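# Lower the crate on its dolly down the ramp

## Task

Bring the crate, still on its dolly, down the ramp to the floor under control: it must not roll off unchecked, swing sideways across the ramp or leave the dolly, and it must end up resting fully off the ramp.

## Robot and tools

Robots: six identical Kinova Gen3 arms named arm1 to arm6. Each has seven revolute joints, a five-finger right hand and a wrist camera (armN_cam_wrist). A fixed room camera, cam_high, looks down on the scene. arm1, arm2 and arm3 stand along y of about +0.65 to +0.70 and face toward -y. arm4, arm5 and arm6 stand along y of about -0.67 to -0.70 and face toward +y. Along x the pairs sit near -0.7 (arm1, arm6), +0.07 (arm2, arm5) and +0.8 (arm3, arm4). Foot heights fall from about 1.08 m at arm1 to about 0.61 m at arm3, which suggests the ramp slopes down toward +x. Each foot faces along its own +x axis.

Frame: one shared scene frame in metres, origin on the floor, +z up. Camera calibrations (intrinsics, T_world_to_cam) are given in this frame. cam_high is accurate to a few millimetres near the centre of its picture. Wrist camera poses are computed from joint readings, so they are less reliable.

Tool move: takes optional keys arm1 to arm6 plus cameras. Each robot key holds an object with "joints" and an optional "min_time_s". Inside "joints", every entry is an absolute target keyed by joint name, not an offset. Arm joints are in radians: joint1_rad, joint3_rad, joint5_rad and joint7_rad range from -6.283 to 6.283. joint2_rad ranges from -2.249 to 2.249, joint4_rad from -2.579 to 2.579 and joint6_rad from -2.099 to 2.099. Signs: joint1 positive turns the arm clockwise seen from above, and at 0 the arm reaches along its foot's +x. joint2 at 0 stands the arm upright, and positive leans it forward. joint4 is the elbow, joint6 the wrist bend, and joint3, joint5 and joint7 are rolls. Hand entries are unitless, from -1 to 1: hand_little, hand_ring, hand_middle, hand_index and hand_thumb_bend run from +1 open to -1 closed. hand_thumb_turn is +1 beside the palm and -1 opposite the fingers. hand_force_limit maps -1 to 1 onto roughly 0 to 10 N of fingertip force (15 N for the thumb). hand_speed ranges from -0.96 to 1 and reaches full speed from +0.48 upward. min_time_s (0.1 to 8 s) sets the shortest duration for that robot's arm motions. Joints on one arm start together and finish together, and all robots named in a call start together. Anything left out keeps its previous command and may still be pushing. An unknown key makes a call invalid. An out-of-range value gets it refused, and later motion calls in that same reply are then skipped. cameras is a list of camera names or ["all"]. A move with no action returns every robot's full state plus all images.

Tool wait: takes seconds (0 to 10) and an optional cameras list. It commands nothing new. zoom_image takes camera and region [x0, y0, x1, y1] in that camera's latest image pixels, at most 504 by 504, to give a sharper crop. show_instructions shows the reference pages. finished_scene takes scene (the current scene's number) and cannot be undone. The crate must stay in its final state with no robot holding it.

Results: the "move" line lists each robot sent a motion with "done" or its worst status. joint_status per joint can be done, off_target (resting short and possibly still pushing), time_out (holds where it stopped) or not_followed. not_followed means a collision check held back the arm, and it may keep trying. on_its_own reports uncommanded behaviour. Robots not named in a call are shown "as last shown" with "not commanded". Joint velocities are in rad/s, and "within noise" means the arm is still. Joint torques are in N m, with positive meaning toward larger joint values. Flange force is the external force at the tool in tool axes and is noisy. For the hand: hand_stopped_by gives six words for little, ring, middle, index, thumb_bend and thumb_turn: moving, target, force, stalled or fault. The <motor>_load_n values are fingertip loads in N, positive when the finger is pushed open. A lost grip shows as loads dropping to near 0. The images may lag the state slightly. MOTOR HOT warns of heating, and an OVER-TEMPERATURE FAULT makes the arm sag for 30 to 60 s.

Hand geometry: the hand point sits 0.045 m in front of the palm. Its +z axis runs along the straight fingers, +y points out of the palm and +x runs across toward the little finger. With the thumb turned opposite the fingers, the hand wraps objects about 0.035 to 0.065 m thick, or handles down to about 0.025 m. A bracket on the little-finger side of the wrist sticks out and can strike things. Reach is about 1.06 m from the joint1 axis. Finger motors lock after stopping. To grip harder, raise hand_force_limit and also send a more-closed target. Use hand_speed at -0.94 or below for gentle grips.

Avoid: any firm press between two robots, including closing one hand on another arm's fingers, which ends the scene as a failure. The built-in collision check does not stop finger-to-finger contact. Arms keep pushing after contact, so avoid driving into the ramp, the crate or the floor. A torque spike (over 104.5 N m on joints 1 to 4 or 51.3 N m on joints 5 to 7), or a joint deviating more than 5 degrees from its plan, freezes that arm for 10 s. Long stretched-out holds heat the motors. Do not let the crate or dolly roll freely, slam, drop or tip, and do not strain the fingers with heavy or fast-swung loads. The scene keeps running while you think, holding the last commands.

Each tool is called after "Call:" by a JSON object that holds its "fn" and its "kwargs", one argument or row to a line.

Reference images:

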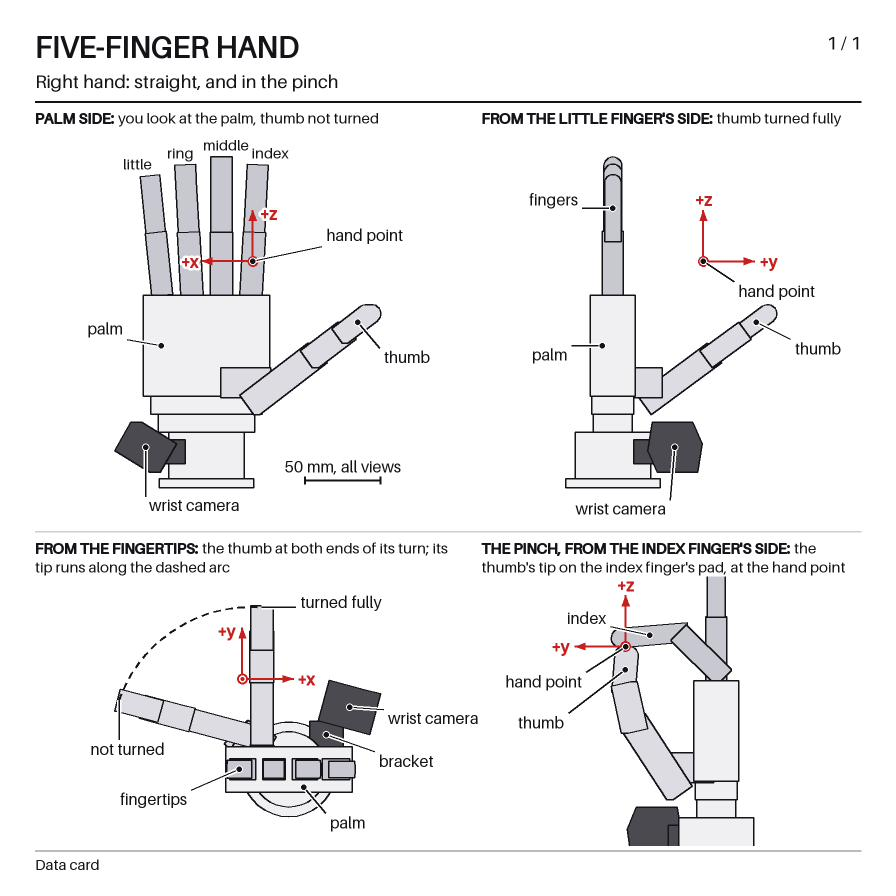

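## Session

Call:
{"fn": "move", "kwargs": {

}}

Scene clock: 0.00 s.
Joint torques (N m): no reading
Flange force (N): no reading
Joint velocities: within noise
arm1.joint_positions: joint1_rad=-0.144 joint2_rad=-0.464 joint3_rad=-0.066 joint4_rad=+1.427 joint5_rad=+0.002 joint6_rad=+1.969 joint7_rad=-1.907 hand_little=+1.000 hand_ring=+1.000 hand_middle=+1.000 hand_index=+1.000 hand_thumb_turn=+1.000 hand_thumb_bend=+1.000 hand_force_limit=+0.000 hand_speed=-0.800
arm1.joint_status: not commanded
arm1.hand_stopped_by: target,target,target,target,target,target
arm1.little_load_n: 0.0
arm1.ring_load_n: 0.0
arm1.middle_load_n: 0.0
arm1.index_load_n: 0.0
arm1.thumb_bend_load_n: 0.0
arm1.thumb_turn_load_n: 0.0
arm1.hand: x=-0.6263 y=+0.4826 z=+1.6125 quat_wxyz=(-0.092, -0.723, -0.683, +0.059) (m; scene frame)
arm2.joint_positions: joint1_rad=+0.233 joint2_rad=-0.325 joint3_rad=-0.049 joint4_rad=+1.426 joint5_rad=-0.041 joint6_rad=+1.983 joint7_rad=-1.888 hand_little=+1.000 hand_ring=+1.000 hand_middle=+1.000 hand_index=+1.000 hand_thumb_turn=+1.000 hand_thumb_bend=+1.000 hand_force_limit=+0.000 hand_speed=-0.800
arm2.joint_status: not commanded
arm2.hand_stopped_by: target,target,target,target,target,target
arm2.little_load_n: 0.0
arm2.ring_load_n: 0.0
arm2.middle_load_n: 0.0
arm2.index_load_n: 0.0
arm2.thumb_bend_load_n: 0.0
arm2.thumb_turn_load_n: 0.0
arm2.hand: x=+0.0357 y=+0.4438 z=+1.3862 quat_wxyz=(-0.027, -0.888, -0.459, +0.004) (m; scene frame)
arm3.joint_positions: joint1_rad=-0.166 joint2_rad=-0.454 joint3_rad=-0.044 joint4_rad=+1.444 joint5_rad=-0.034 joint6_rad=+2.040 joint7_rad=-1.901 hand_little=+1.000 hand_ring=+1.000 hand_middle=+1.000 hand_index=+1.000 hand_thumb_turn=+1.000 hand_thumb_bend=+1.000 hand_force_limit=+0.000 hand_speed=-0.800
arm3.joint_status: not commanded
arm3.hand_stopped_by: target,target,target,target,target,target
arm3.little_load_n: 0.0
arm3.ring_load_n: 0.0
arm3.middle_load_n: 0.0
arm3.index_load_n: 0.0
arm3.thumb_bend_load_n: 0.0
arm3.thumb_turn_load_n: 0.0
arm3.hand: x=+0.8681 y=+0.5515 z=+1.1308 quat_wxyz=(-0.051, -0.758, -0.649, +0.023) (m; scene frame)
arm4.joint_positions: joint1_rad=-0.351 joint2_rad=-0.415 joint3_rad=-0.082 joint4_rad=+1.544 joint5_rad=-0.062 joint6_rad=+2.048 joint7_rad=-1.901 hand_little=+1.000 hand_ring=+1.000 hand_middle=+1.000 hand_index=+1.000 hand_thumb_turn=+1.000 hand_thumb_bend=+1.000 hand_force_limit=+0.000 hand_speed=-0.800
arm4.joint_status: not commanded
arm4.hand_stopped_by: target,target,target,target,target,target
arm4.little_load_n: 0.0
arm4.ring_load_n: 0.0
arm4.middle_load_n: 0.0
arm4.index_load_n: 0.0
arm4.thumb_bend_load_n: 0.0
arm4.thumb_turn_load_n: 0.0
arm4.hand: x=+0.6588 y=-0.5856 z=+1.1288 quat_wxyz=(+0.012, +0.735, -0.677, +0.015) (m; scene frame)
arm5.joint_positions: joint1_rad=+0.369 joint2_rad=-0.327 joint3_rad=-0.045 joint4_rad=+1.463 joint5_rad=-0.049 joint6_rad=+2.050 joint7_rad=-2.129 hand_little=+1.000 hand_ring=+1.000 hand_middle=+1.000 hand_index=+1.000 hand_thumb_turn=+1.000 hand_thumb_bend=+1.000 hand_force_limit=+0.000 hand_speed=-0.800
arm5.joint_status: not commanded
arm5.hand_stopped_by: target,target,target,target,target,target
arm5.little_load_n: 0.0
arm5.ring_load_n: 0.0
arm5.middle_load_n: 0.0
arm5.index_load_n: 0.0
arm5.thumb_bend_load_n: 0.0
arm5.thumb_turn_load_n: 0.0
arm5.hand: x=+0.1367 y=-0.4818 z=+1.3620 quat_wxyz=(+0.034, +0.309, -0.951, +0.009) (m; scene frame)
arm6.joint_positions: joint1_rad=+0.154 joint2_rad=-0.494 joint3_rad=-0.123 joint4_rad=+1.498 joint5_rad=-0.009 joint6_rad=+2.002 joint7_rad=-1.883 hand_little=+1.000 hand_ring=+1.000 hand_middle=+1.000 hand_index=+1.000 hand_thumb_turn=+1.000 hand_thumb_bend=+1.000 hand_force_limit=+0.000 hand_speed=-0.800
arm6.joint_status: not commanded
arm6.hand_stopped_by: target,target,target,target,target,target
arm6.little_load_n: 0.0
arm6.ring_load_n: 0.0
arm6.middle_load_n: 0.0
arm6.index_load_n: 0.0
arm6.thumb_bend_load_n: 0.0
arm6.thumb_turn_load_n: 0.0
arm6.hand: x=-0.6809 y=-0.5260 z=+1.5248 quat_wxyz=(-0.063, +0.577, -0.813, -0.039) (m; scene frame)
pictures: arm1_cam_wrist, arm2_cam_wrist, arm3_cam_wrist, arm4_cam_wrist, arm5_cam_wrist, arm6_cam_wrist, cam_high

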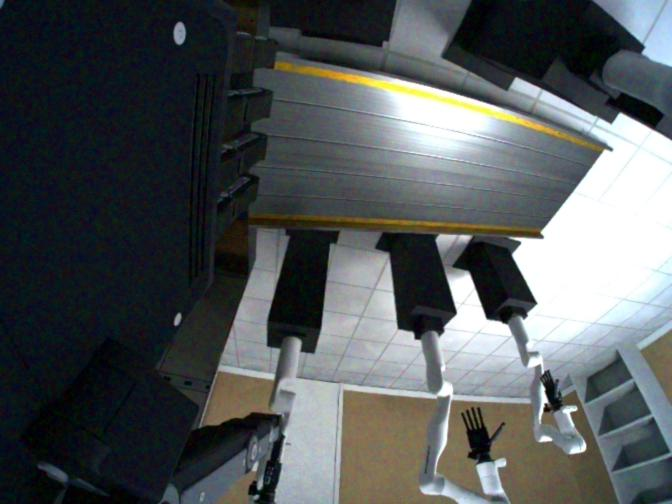

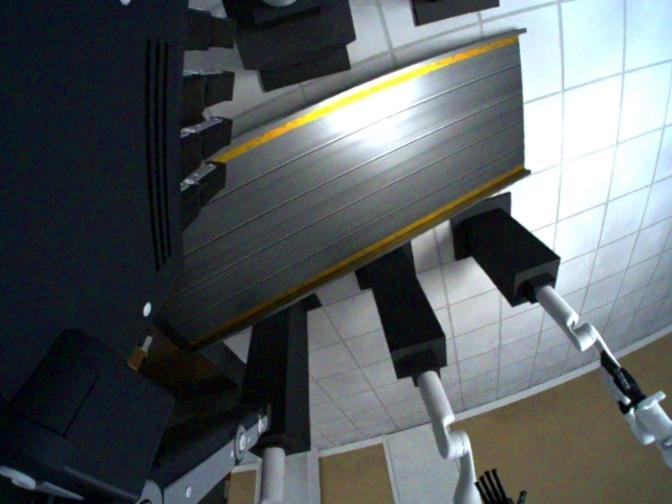

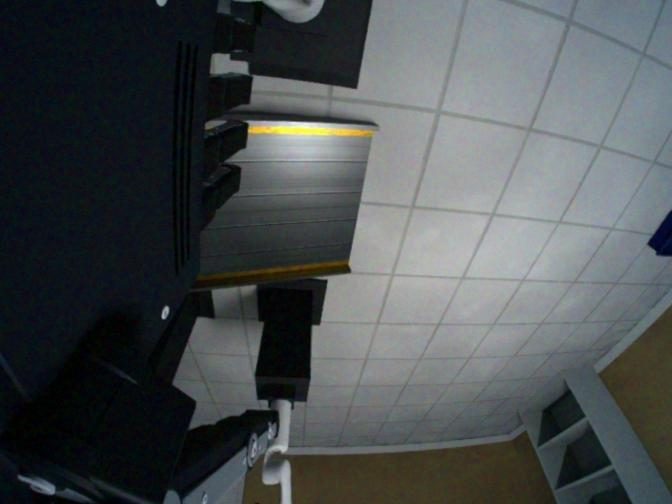

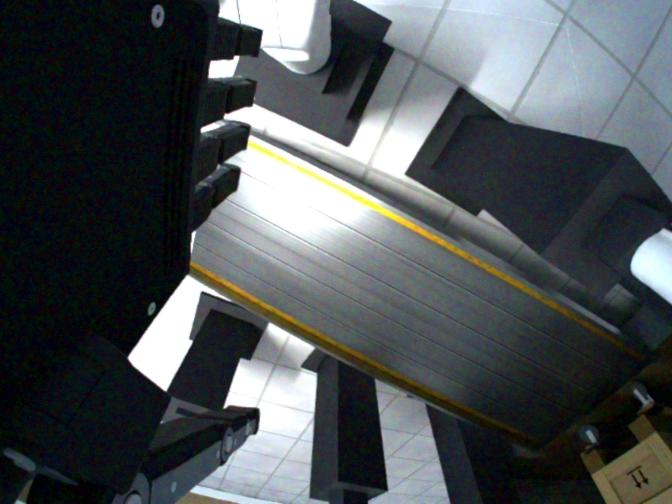

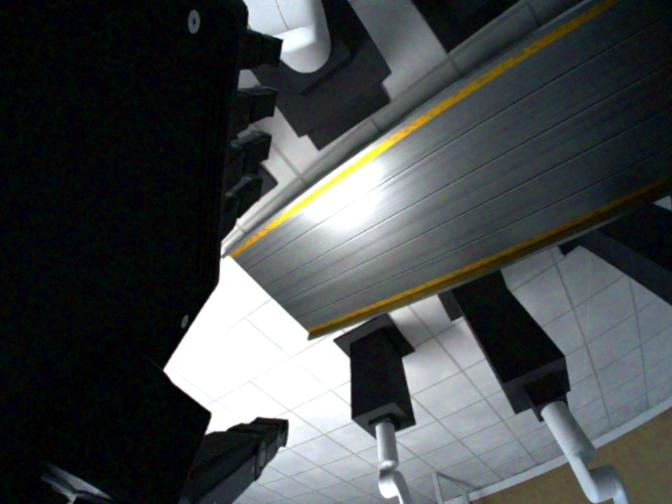

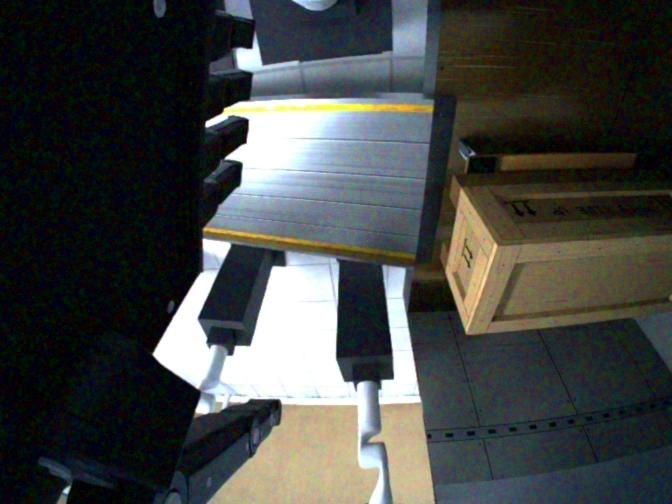

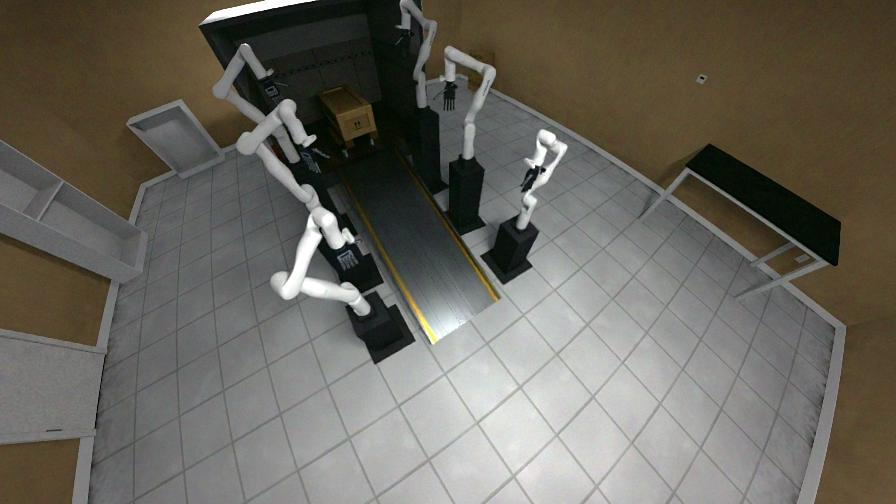

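Call:
{"fn": "zoom_image", "kwargs": {
  "camera": "cam_high",
  "region": [280, 60, 420, 180]
}}

Call:
{"fn": "zoom_image", "kwargs": {
  "camera": "arm6_cam_wrist",
  "region": [400, 60, 672, 360]
}}

Call:
{"fn": "zoom_image", "kwargs": {
  "camera": "arm4_cam_wrist",
  "region": [472, 304, 672, 504]
}}

Call:
{"fn": "zoom_image", "kwargs": {
  "camera": "cam_high",
  "region": [180, 0, 600, 400]
}}

Scaled by 3.600 from the camera's 896x504 image, which has a finer 1280x720 frame.

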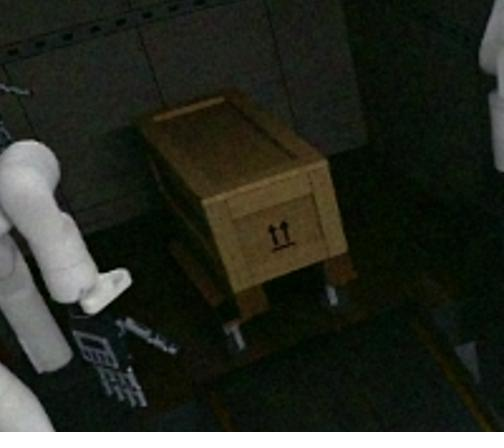

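Scaled by 1.680 from the camera's 672x504 image, which has a finer 960x720 frame.

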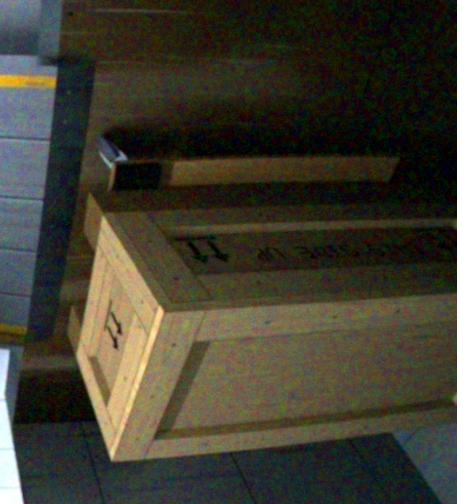

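Scaled by 2.520 from the camera's 672x504 image, which has a finer 960x720 frame.

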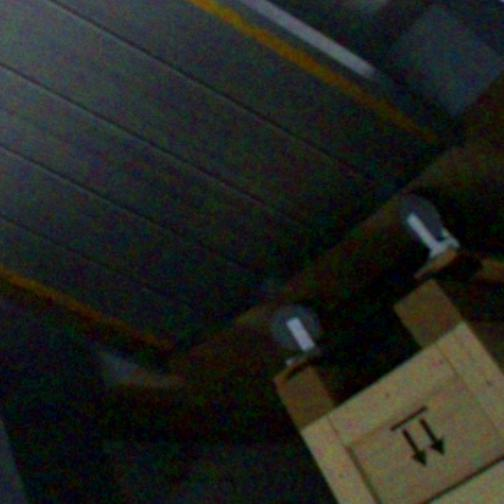

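Scaled by 1.200 from the camera's 896x504 image, which has a finer 1280x720 frame.

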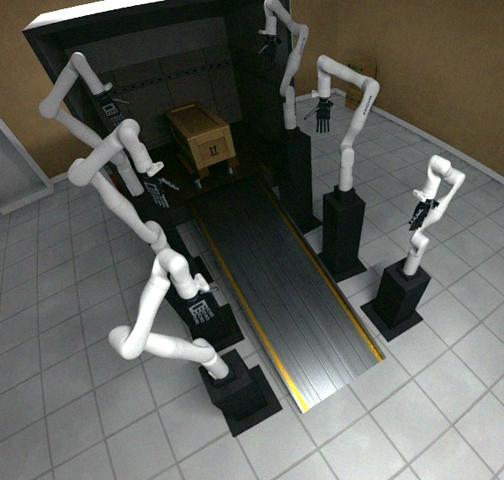

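Call:
{"fn": "move", "kwargs": {
  "arm1": {"joints": {"joint1_rad": 0.844, "joint3_rad": 0, "joint5_rad": 0}},
  "arm6": {"joints": {"joint1_rad": -0.737, "joint3_rad": 0, "joint5_rad": 0}},
  "cameras": ["arm1_cam_wrist", "arm6_cam_wrist", "cam_high"]
}}

Scene clock: 8.37 s.
Joint torques (N m): arm1=[-0.85 2.28 -0.38 -6.89 0.08 -0.52 -0.17] | arm2=[-0.74 -0.34 0.33 -7.23 -0.09 -0.37 0.27] | arm3=[-0.13 1.76 -0.48 -6.52 -0.37 -0.18 0.32] | arm4=[0.19 -0.43 -0.29 -5.71 0.4 -0.52 0.12] | arm5=[0.51 -2.06 -0.76 -7.36 0.06 0.08 -0.29] | arm6=[0.8 1.89 -0.6 -5.34 0.21 -0.8 -0.09]
Flange force (N): arm1=[2.0 -0.6 -0.1] | arm2=[3.1 1.4 -0.5] | arm3=[0.1 -0.9 -1.2] | arm4=[-2.0 0.1 -8.6] | arm5=[-2.6 -2.1 -0.5] | arm6=[-2.1 -1.9 -8.4]
move: arm1 done; arm6 done
Joint velocities: within noise
arm1.joint_positions: joint1_rad=+0.844 joint2_rad=-0.464 joint3_rad=+0.000 joint4_rad=+1.427 joint5_rad=+0.000 joint6_rad=+1.969 joint7_rad=-1.907 hand_little=+1.000 hand_ring=+1.000 hand_middle=+1.000 hand_index=+1.000 hand_thumb_turn=+1.000 hand_thumb_bend=+1.000 hand_force_limit=+0.000 hand_speed=-0.800
arm1.joint_status: all done
arm1.hand_stopped_by: target,target,target,target,target,target
arm1.little_load_n: 0.0
arm1.ring_load_n: 0.0
arm1.middle_load_n: 0.0
arm1.index_load_n: 0.0
arm1.thumb_bend_load_n: 0.0
arm1.thumb_turn_load_n: 0.0
arm1.hand: x=-0.8170 y=+0.5039 z=+1.6111 quat_wxyz=(-0.061, -0.968, -0.229, +0.082) (m; scene frame)
arm2, arm3, arm4, arm5: as last shown
arm3.thumb_bend_load_n: -0.5
arm3.thumb_turn_load_n: -0.5
arm5.ring_load_n: -0.5
arm6.joint_positions: joint1_rad=-0.737 joint2_rad=-0.494 joint3_rad=+0.000 joint4_rad=+1.498 joint5_rad=+0.000 joint6_rad=+2.002 joint7_rad=-1.883 hand_little=+1.000 hand_ring=+1.000 hand_middle=+1.000 hand_index=+1.000 hand_thumb_turn=+1.000 hand_thumb_bend=+1.000 hand_force_limit=+0.000 hand_speed=-0.800
arm6.joint_status: all done
arm6.hand_stopped_by: target,target,target,target,target,target
arm6.little_load_n: 0.0
arm6.ring_load_n: 0.0
arm6.middle_load_n: 0.0
arm6.index_load_n: 0.0
arm6.thumb_bend_load_n: -0.5
arm6.thumb_turn_load_n: 0.0
arm6.hand: x=-0.7706 y=-0.5840 z=+1.5268 quat_wxyz=(-0.021, +0.842, -0.535, -0.066) (m; scene frame)
pictures: arm1_cam_wrist, arm6_cam_wrist, cam_high
camera_calibration:
arm1_cam_wrist: T_world_to_cam=[[0.672156, -0.739932, -0.0265757, 0.968159], [-0.532938, -0.508416, 0.67638, -1.26486], [-0.513987, -0.44047, -0.736073, 1.10485], [0, 0, 0, 1]] pos_world=[-0.756969, 0.55995, 1.69451]
arm6_cam_wrist: T_world_to_cam=[[-0.767909, -0.640006, 0.0266077, -1.01073], [-0.464363, 0.584816, 0.665099, -1.03793], [-0.441228, 0.49838, -0.746281, 1.20526], [0, 0, 0, 1]] pos_world=[-0.726332, -0.640552, 1.61669]

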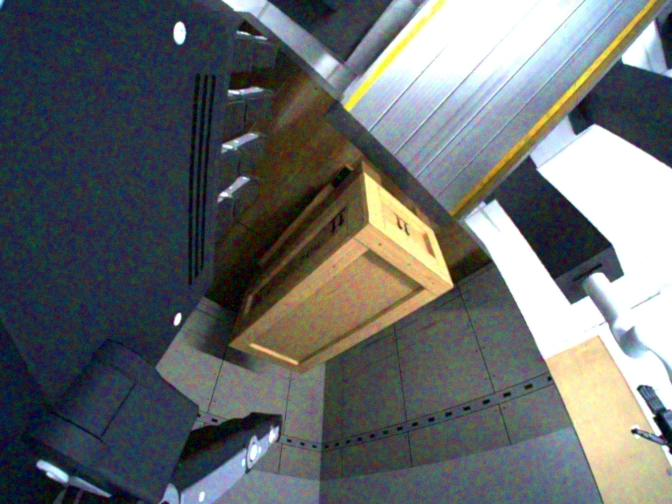

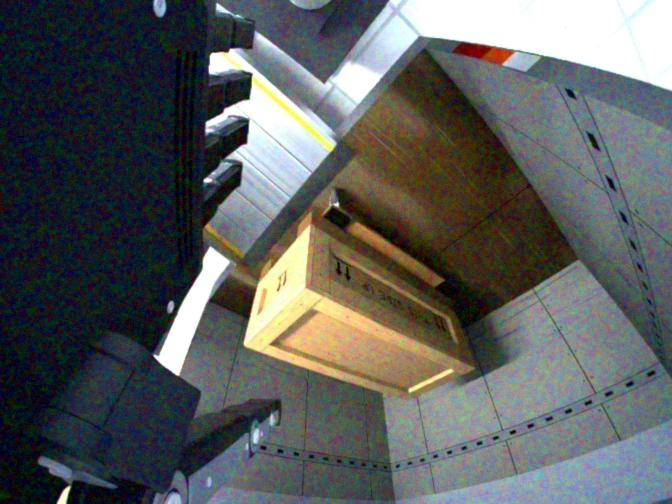

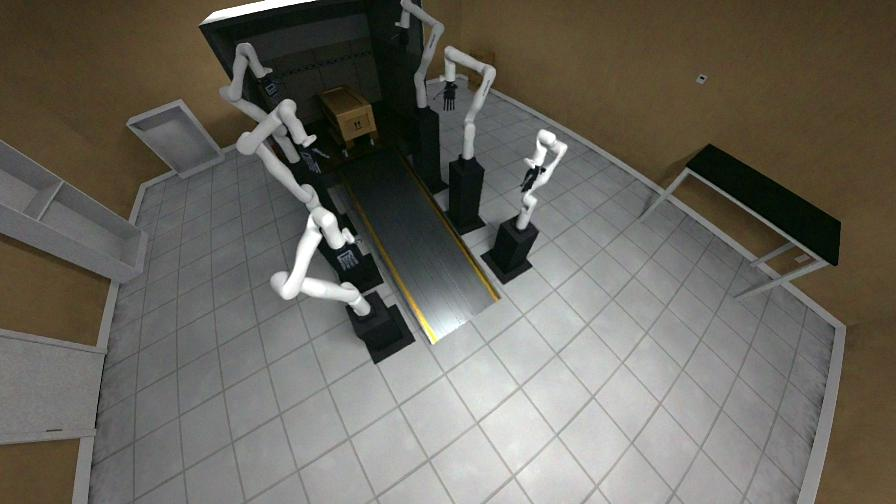

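Call:
{"fn": "zoom_image", "kwargs": {
  "camera": "arm6_cam_wrist",
  "region": [220, 160, 500, 410]
}}

Call:
{"fn": "zoom_image", "kwargs": {
  "camera": "arm1_cam_wrist",
  "region": [210, 130, 480, 390]
}}

Scaled by 1.800 from the camera's 672x504 image, which has a finer 960x720 frame.

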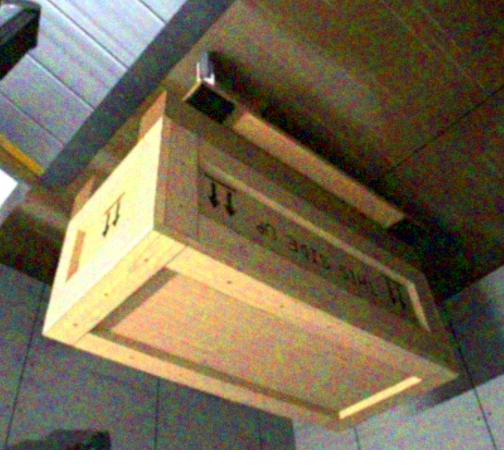

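Scaled by 1.867 from the camera's 672x504 image, which has a finer 960x720 frame.

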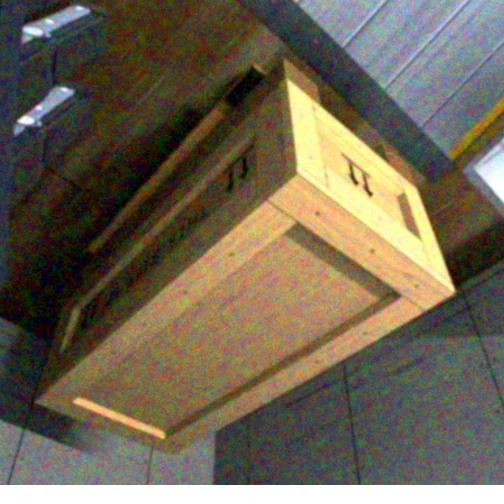

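Call:
{"fn": "move", "kwargs": {
  "arm6": {"joints": {"joint1_rad": -1.1, "joint2_rad": 0.5, "joint4_rad": 0.95, "joint6_rad": 1.0}},
  "cameras": ["arm6_cam_wrist", "cam_high"]
}}

Scene clock: 14.27 s.
Joint torques (N m): arm1=[-0.85 2.23 -0.4 -6.91 0.07 -0.5 -0.16] | arm2=[-0.71 -0.37 0.34 -7.24 -0.09 -0.35 0.25] | arm3=[-0.12 1.8 -0.48 -6.57 -0.31 -0.22 0.32] | arm4=[0.2 -0.45 -0.29 -5.7 0.43 -0.56 0.11] | arm5=[0.42 -2.07 -0.75 -7.44 0.12 0.02 -0.25] | arm6=[0.87 -18.57 -0.26 -7.75 0.25 -1.98 -0.11]
Flange force (N): arm1=[1.8 -0.5 0.0] | arm2=[3.0 1.3 -0.4] | arm3=[0.3 -0.9 -1.0] | arm4=[-2.0 0.1 -8.8] | arm5=[-2.4 -1.9 -0.4] | arm6=[-11.6 4.7 -0.4]
move: arm6 done
Joint velocities: within noise
arm1, arm2, arm3, arm4, arm5: as last shown
arm1.thumb_bend_load_n: -0.5
arm3.thumb_bend_load_n: 0.0
arm3.thumb_turn_load_n: 0.0
arm5.ring_load_n: 0.0
arm6.joint_positions: joint1_rad=-1.100 joint2_rad=+0.500 joint3_rad=+0.000 joint4_rad=+0.950 joint5_rad=+0.000 joint6_rad=+1.000 joint7_rad=-1.883 hand_little=+1.000 hand_ring=+1.000 hand_middle=+1.000 hand_index=+1.000 hand_thumb_turn=+1.000 hand_thumb_bend=+1.000 hand_force_limit=+0.000 hand_speed=-0.800
arm6.joint_status: all done
arm6.hand_stopped_by: target,target,target,target,target,target
arm6.little_load_n: 0.0
arm6.ring_load_n: 0.0
arm6.middle_load_n: 0.0
arm6.index_load_n: 0.0
arm6.thumb_bend_load_n: 0.0
arm6.thumb_turn_load_n: 0.0
arm6.hand: x=-1.3351 y=-0.3687 z=+1.4898 quat_wxyz=(-0.028, +0.872, -0.352, -0.338) (m; scene frame)
pictures: arm6_cam_wrist, cam_high
camera_calibration:
arm6_cam_wrist: T_world_to_cam=[[-0.467588, -0.882558, 0.049533, -1.02807], [-0.229419, 0.175283, 0.957415, -1.67419], [-0.853656, 0.436312, -0.284435, -0.44034], [0, 0, 0, 1]] pos_world=[-1.2407, -0.421749, 1.52857]

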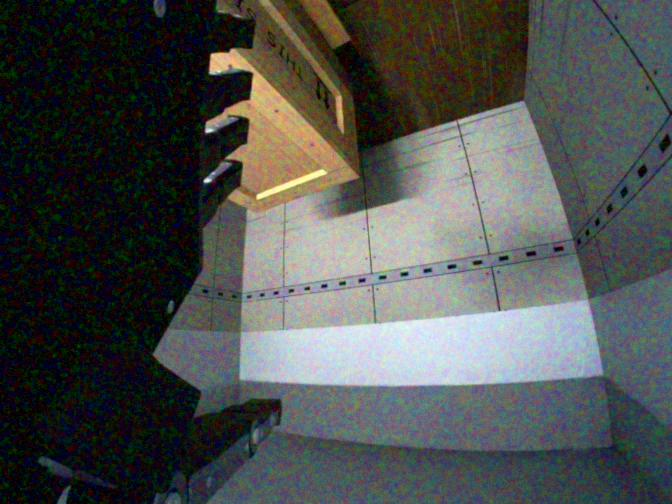

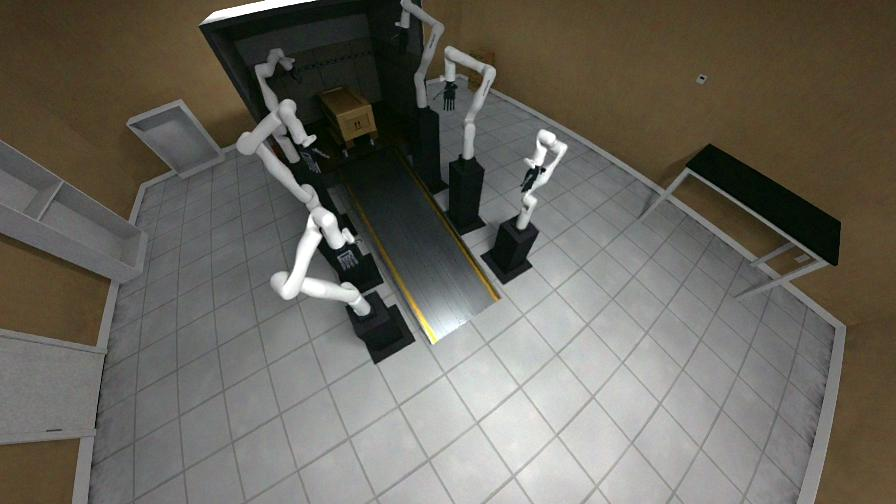

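Call:
{"fn": "zoom_image", "kwargs": {
  "camera": "arm6_cam_wrist",
  "region": [200, 0, 460, 230]
}}

Scaled by 1.938 from the camera's 672x504 image, which has a finer 960x720 frame.

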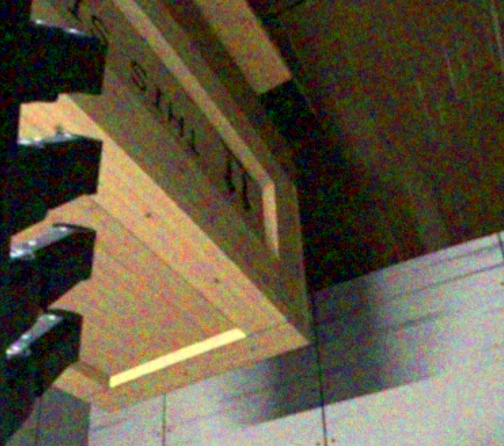

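Call:
{"fn": "move", "kwargs": {
  "arm6": {"joints": {"joint1_rad": -0.85, "joint2_rad": -0.1, "joint4_rad": 2.3, "joint6_rad": 0.3}},
  "arm1": {"joints": {"joint1_rad": 0.9, "joint2_rad": -0.1, "joint4_rad": 2.3, "joint6_rad": 0.3}},
  "cameras": ["arm1_cam_wrist", "arm6_cam_wrist", "cam_high"]
}}

Call:
{"fn": "zoom_image", "kwargs": {
  "camera": "arm6_cam_wrist",
  "region": [200, 0, 672, 504]
}}

Call:
{"fn": "zoom_image", "kwargs": {
  "camera": "arm1_cam_wrist",
  "region": [200, 0, 672, 504]
}}

Scene clock: 18.40 s.
Joint torques (N m): arm1=[-0.91 -4.88 -0.22 -7.69 0.11 -1.44 -0.15] | arm2=[-0.72 -0.36 0.33 -7.24 -0.07 -0.35 0.27] | arm3=[-0.14 1.74 -0.53 -6.59 -0.29 -0.23 0.37] | arm4=[0.2 -0.42 -0.25 -5.68 0.41 -0.54 0.11] | arm5=[0.47 -2.11 -0.76 -7.3 0.08 0.09 -0.3] | arm6=[0.75 -6.03 -0.5 -6.17 0.28 -1.9 -0.06]
Flange force (N): arm1=no reading | arm2=[3.1 1.4 -0.4] | arm3=[0.2 -0.9 -1.0] | arm4=[-2.0 0.2 -8.8] | arm5=[-2.8 -2.0 -0.8] | arm6=no reading
move: arm1 done; arm6 done
Joint velocities: within noise
arm1.joint_positions: joint1_rad=+0.900 joint2_rad=-0.100 joint3_rad=+0.000 joint4_rad=+2.300 joint5_rad=+0.000 joint6_rad=+0.300 joint7_rad=-1.907 hand_little=+1.000 hand_ring=+1.000 hand_middle=+1.000 hand_index=+1.000 hand_thumb_turn=+1.000 hand_thumb_bend=+1.000 hand_force_limit=+0.000 hand_speed=-0.800
arm1.joint_status: all done
arm1.hand_stopped_by: target,target,target,target,target,target
arm1.little_load_n: 0.0
arm1.ring_load_n: 0.0
arm1.middle_load_n: -0.5
arm1.index_load_n: 0.0
arm1.thumb_bend_load_n: 0.0
arm1.thumb_turn_load_n: 0.0
arm1.hand: x=-1.0124 y=+0.3325 z=+1.3638 quat_wxyz=(-0.167, -0.930, -0.191, +0.265) (m; scene frame)
arm2, arm3, arm4, arm5: as last shown
arm6.joint_positions: joint1_rad=-0.850 joint2_rad=-0.100 joint3_rad=+0.000 joint4_rad=+2.300 joint5_rad=+0.000 joint6_rad=+0.300 joint7_rad=-1.883 hand_little=+1.000 hand_ring=+1.000 hand_middle=+1.000 hand_index=+1.000 hand_thumb_turn=+1.000 hand_thumb_bend=+1.000 hand_force_limit=+0.000 hand_speed=-0.800
arm6.joint_status: all done
arm6.hand_stopped_by: target,target,target,target,target,target
arm6.little_load_n: 0.0
arm6.ring_load_n: 0.0
arm6.middle_load_n: 0.0
arm6.index_load_n: 0.0
arm6.thumb_bend_load_n: 0.0
arm6.thumb_turn_load_n: 0.0
arm6.hand: x=-0.9980 y=-0.4104 z=+1.3051 quat_wxyz=(-0.066, +0.828, -0.462, -0.310) (m; scene frame)
pictures: arm1_cam_wrist, arm6_cam_wrist, cam_high
camera_calibration:
arm1_cam_wrist: T_world_to_cam=[[0.621163, -0.783671, 0.00399584, 0.887232], [-0.304998, -0.237048, 0.92238, -1.48379], [-0.721895, -0.574167, -0.386264, 0.103806], [0, 0, 0, 1]] pos_world=[-0.928733, 0.40317, 1.40517]
arm6_cam_wrist: T_world_to_cam=[[-0.673443, -0.737648, 0.0484643, -1.04271], [-0.213301, 0.25667, 0.942668, -1.34403], [-0.707797, 0.624496, -0.330194, 0.0956336], [0, 0, 0, 1]] pos_world=[-0.921204, -0.483906, 1.34909]

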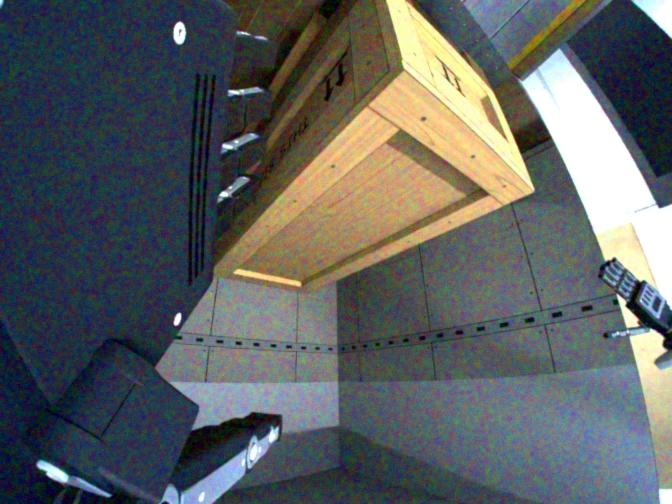

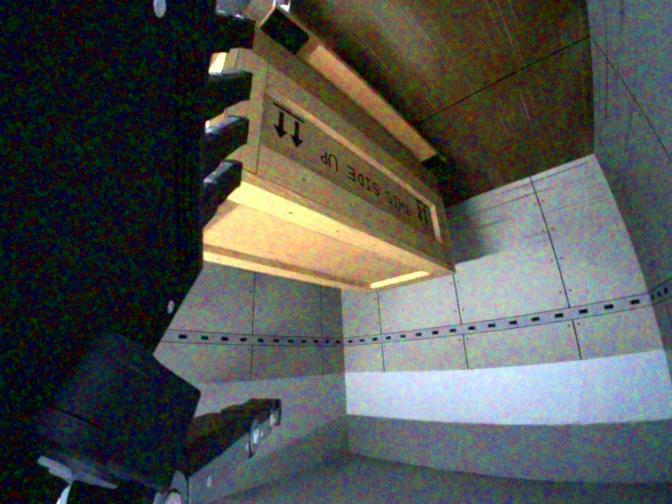

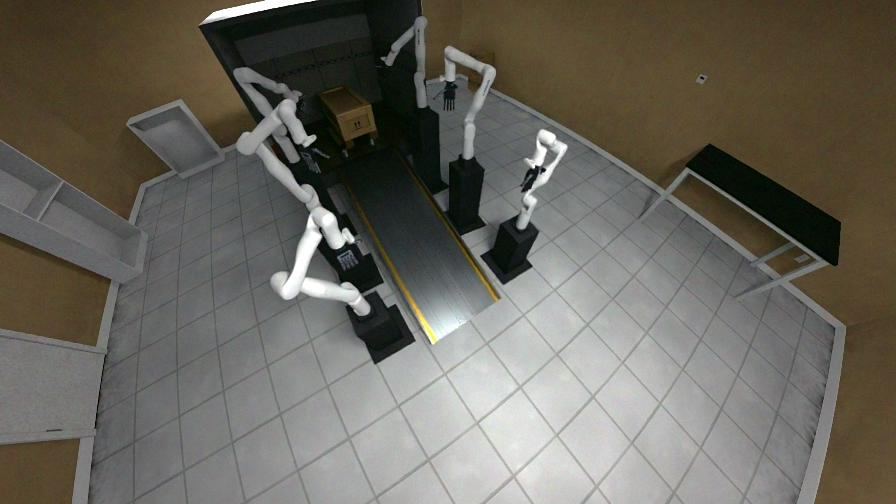

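Scaled by 1.000.

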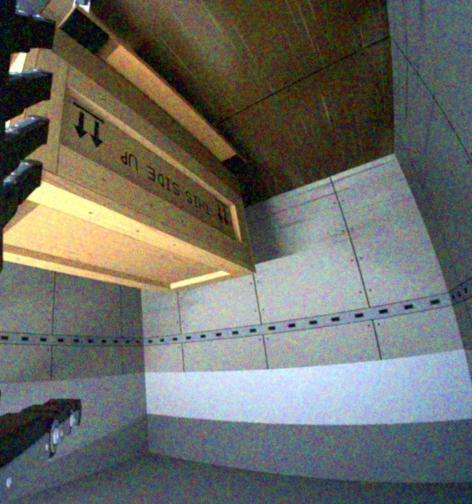

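Scaled by 1.000.

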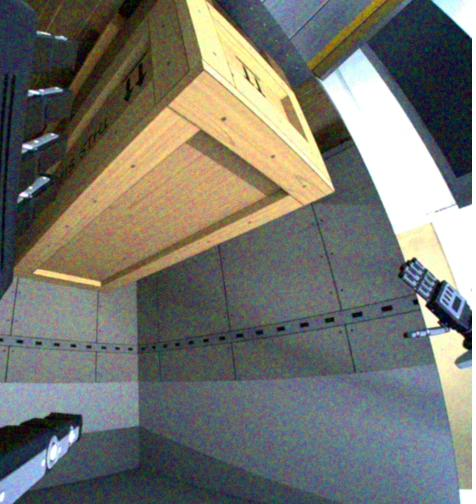

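Call:
{"fn": "zoom_image", "kwargs": {
  "camera": "arm6_cam_wrist",
  "region": [230, 0, 480, 190]
}}

Call:
{"fn": "zoom_image", "kwargs": {
  "camera": "arm1_cam_wrist",
  "region": [240, 0, 560, 240]
}}

Scaled by 2.016 from the camera's 672x504 image, which has a finer 960x720 frame.

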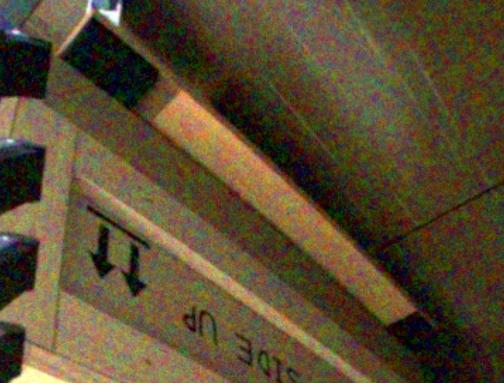

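Scaled by 1.575 from the camera's 672x504 image, which has a finer 960x720 frame.

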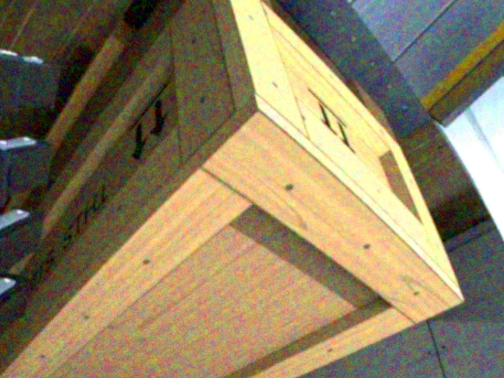

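Call:
{"fn": "move", "kwargs": {
  "arm1": {"joints": {"joint1_rad": 0.5, "joint2_rad": -0.464, "joint4_rad": 1.427, "joint6_rad": 1.969}},
  "arm6": {"joints": {"joint1_rad": -0.4, "joint2_rad": -0.494, "joint4_rad": 1.498, "joint6_rad": 2.002}},
  "cameras": ["arm1_cam_wrist", "arm6_cam_wrist"]
}}

Call:
{"fn": "zoom_image", "kwargs": {
  "camera": "arm1_cam_wrist",
  "region": [220, 0, 672, 360]
}}

Call:
{"fn": "zoom_image", "kwargs": {
  "camera": "arm6_cam_wrist",
  "region": [220, 0, 672, 360]
}}

Scene clock: 25.27 s.
Joint torques (N m): arm1=[-0.83 2.38 -0.41 -6.88 0.08 -0.51 -0.17] | arm2=[-0.71 -0.31 0.33 -7.21 -0.06 -0.39 0.26] | arm3=[-0.12 1.8 -0.58 -6.56 -0.37 -0.2 0.36] | arm4=[0.19 -0.42 -0.28 -5.73 0.4 -0.54 0.11] | arm5=[0.43 -2.1 -0.8 -7.38 0.08 0.07 -0.25] | arm6=[0.73 1.94 -0.73 -5.29 0.27 -0.79 -0.12]
Flange force (N): arm1=[1.9 -0.6 0.0] | arm2=[3.2 1.3 -0.6] | arm3=[0.2 -1.2 -1.0] | arm4=[-2.0 0.0 -8.6] | arm5=[-2.7 -2.0 -0.6] | arm6=[-2.2 -2.2 -8.5]
move: arm1 done; arm6 done
Joint velocities: within noise
arm1.joint_positions: joint1_rad=+0.500 joint2_rad=-0.464 joint3_rad=+0.000 joint4_rad=+1.427 joint5_rad=+0.000 joint6_rad=+1.969 joint7_rad=-1.907 hand_little=+1.000 hand_ring=+1.000 hand_middle=+1.000 hand_index=+1.000 hand_thumb_turn=+1.000 hand_thumb_bend=+1.000 hand_force_limit=+0.000 hand_speed=-0.800
arm1.joint_status: all done
arm1.hand_stopped_by: target,target,target,target,target,target
arm1.little_load_n: 0.0
arm1.ring_load_n: 0.0
arm1.middle_load_n: 0.0
arm1.index_load_n: 0.0
arm1.thumb_bend_load_n: 0.0
arm1.thumb_turn_load_n: 0.0
arm1.hand: x=-0.7606 y=+0.4745 z=+1.6122 quat_wxyz=(-0.076, -0.914, -0.391, +0.072) (m; scene frame)
arm2, arm3, arm4, arm5: as last shown
arm3.middle_load_n: -0.5
arm6.joint_positions: joint1_rad=-0.400 joint2_rad=-0.494 joint3_rad=+0.000 joint4_rad=+1.498 joint5_rad=+0.000 joint6_rad=+2.002 joint7_rad=-1.883 hand_little=+1.000 hand_ring=+1.000 hand_middle=+1.000 hand_index=+1.000 hand_thumb_turn=+1.000 hand_thumb_bend=+1.000 hand_force_limit=+0.000 hand_speed=-0.800
arm6.joint_status: all done
arm6.hand_stopped_by: target,target,target,target,target,target
arm6.little_load_n: 0.0
arm6.ring_load_n: 0.0
arm6.middle_load_n: 0.0
arm6.index_load_n: 0.0
arm6.thumb_bend_load_n: 0.0
arm6.thumb_turn_load_n: 0.0
arm6.hand: x=-0.7309 y=-0.5487 z=+1.5273 quat_wxyz=(-0.031, +0.740, -0.669, -0.063) (m; scene frame)
pictures: arm1_cam_wrist, arm6_cam_wrist
camera_calibration:
arm1_cam_wrist: T_world_to_cam=[[0.882272, -0.470044, -0.025584, 0.938611], [-0.328935, -0.654466, 0.680791, -1.03307], [-0.336745, -0.592228, -0.732031, 1.32205], [0, 0, 0, 1]] pos_world=[-0.722727, 0.548038, 1.6951]
arm6_cam_wrist: T_world_to_cam=[[-0.936247, -0.350205, 0.0282396, -0.924256], [-0.243208, 0.704003, 0.667256, -0.816711], [-0.253557, 0.617848, -0.744293, 1.40514], [0, 0, 0, 1]] pos_world=[-0.707678, -0.616876, 1.61689]

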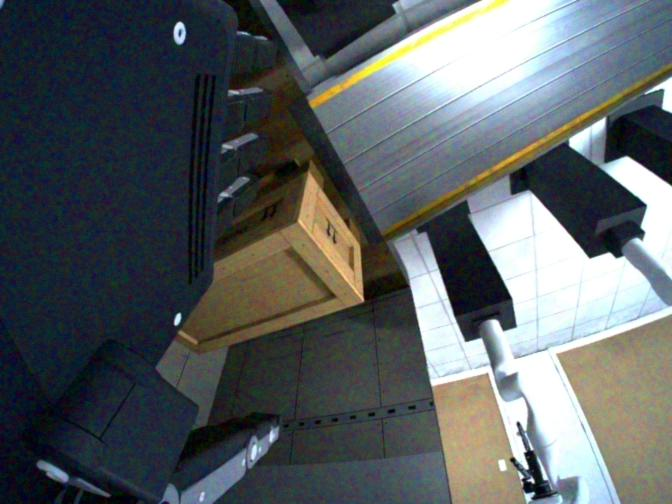

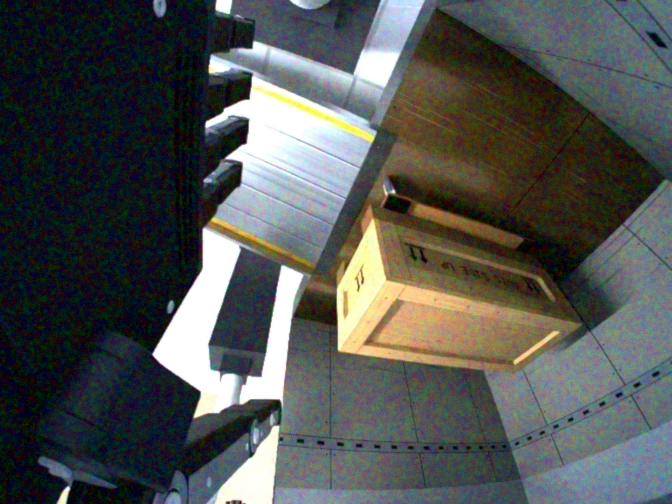

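Scaled by 1.115 from the camera's 672x504 image, which has a finer 960x720 frame.

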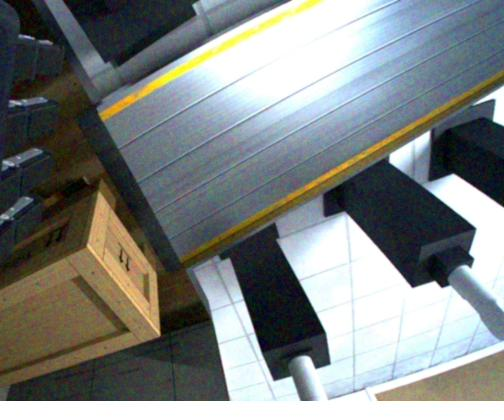

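Scaled by 1.115 from the camera's 672x504 image, which has a finer 960x720 frame.

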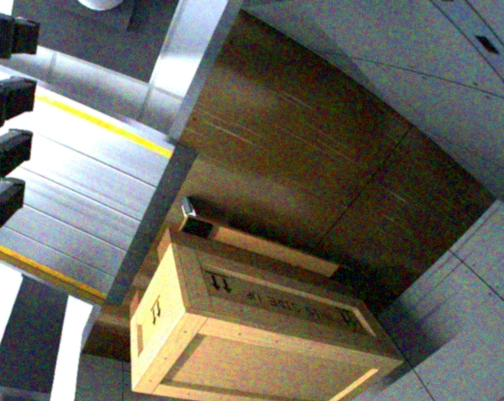

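Call:
{"fn": "zoom_image", "kwargs": {
  "camera": "arm1_cam_wrist",
  "region": [260, 160, 400, 320]
}}

Call:
{"fn": "zoom_image", "kwargs": {
  "camera": "arm6_cam_wrist",
  "region": [320, 160, 460, 370]
}}

Scaled by 3.150 from the camera's 672x504 image, which has a finer 960x720 frame.

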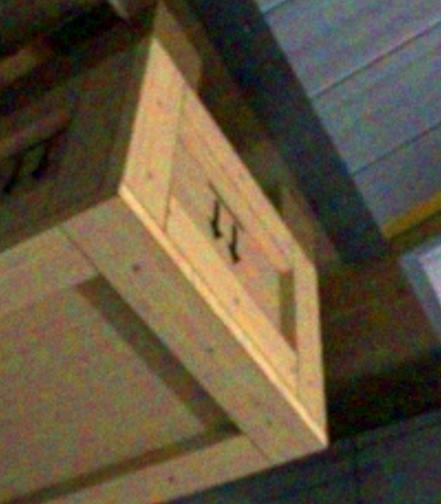

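Scaled by 2.400 from the camera's 672x504 image, which has a finer 960x720 frame.

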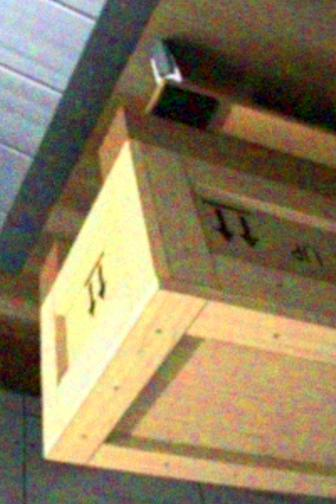

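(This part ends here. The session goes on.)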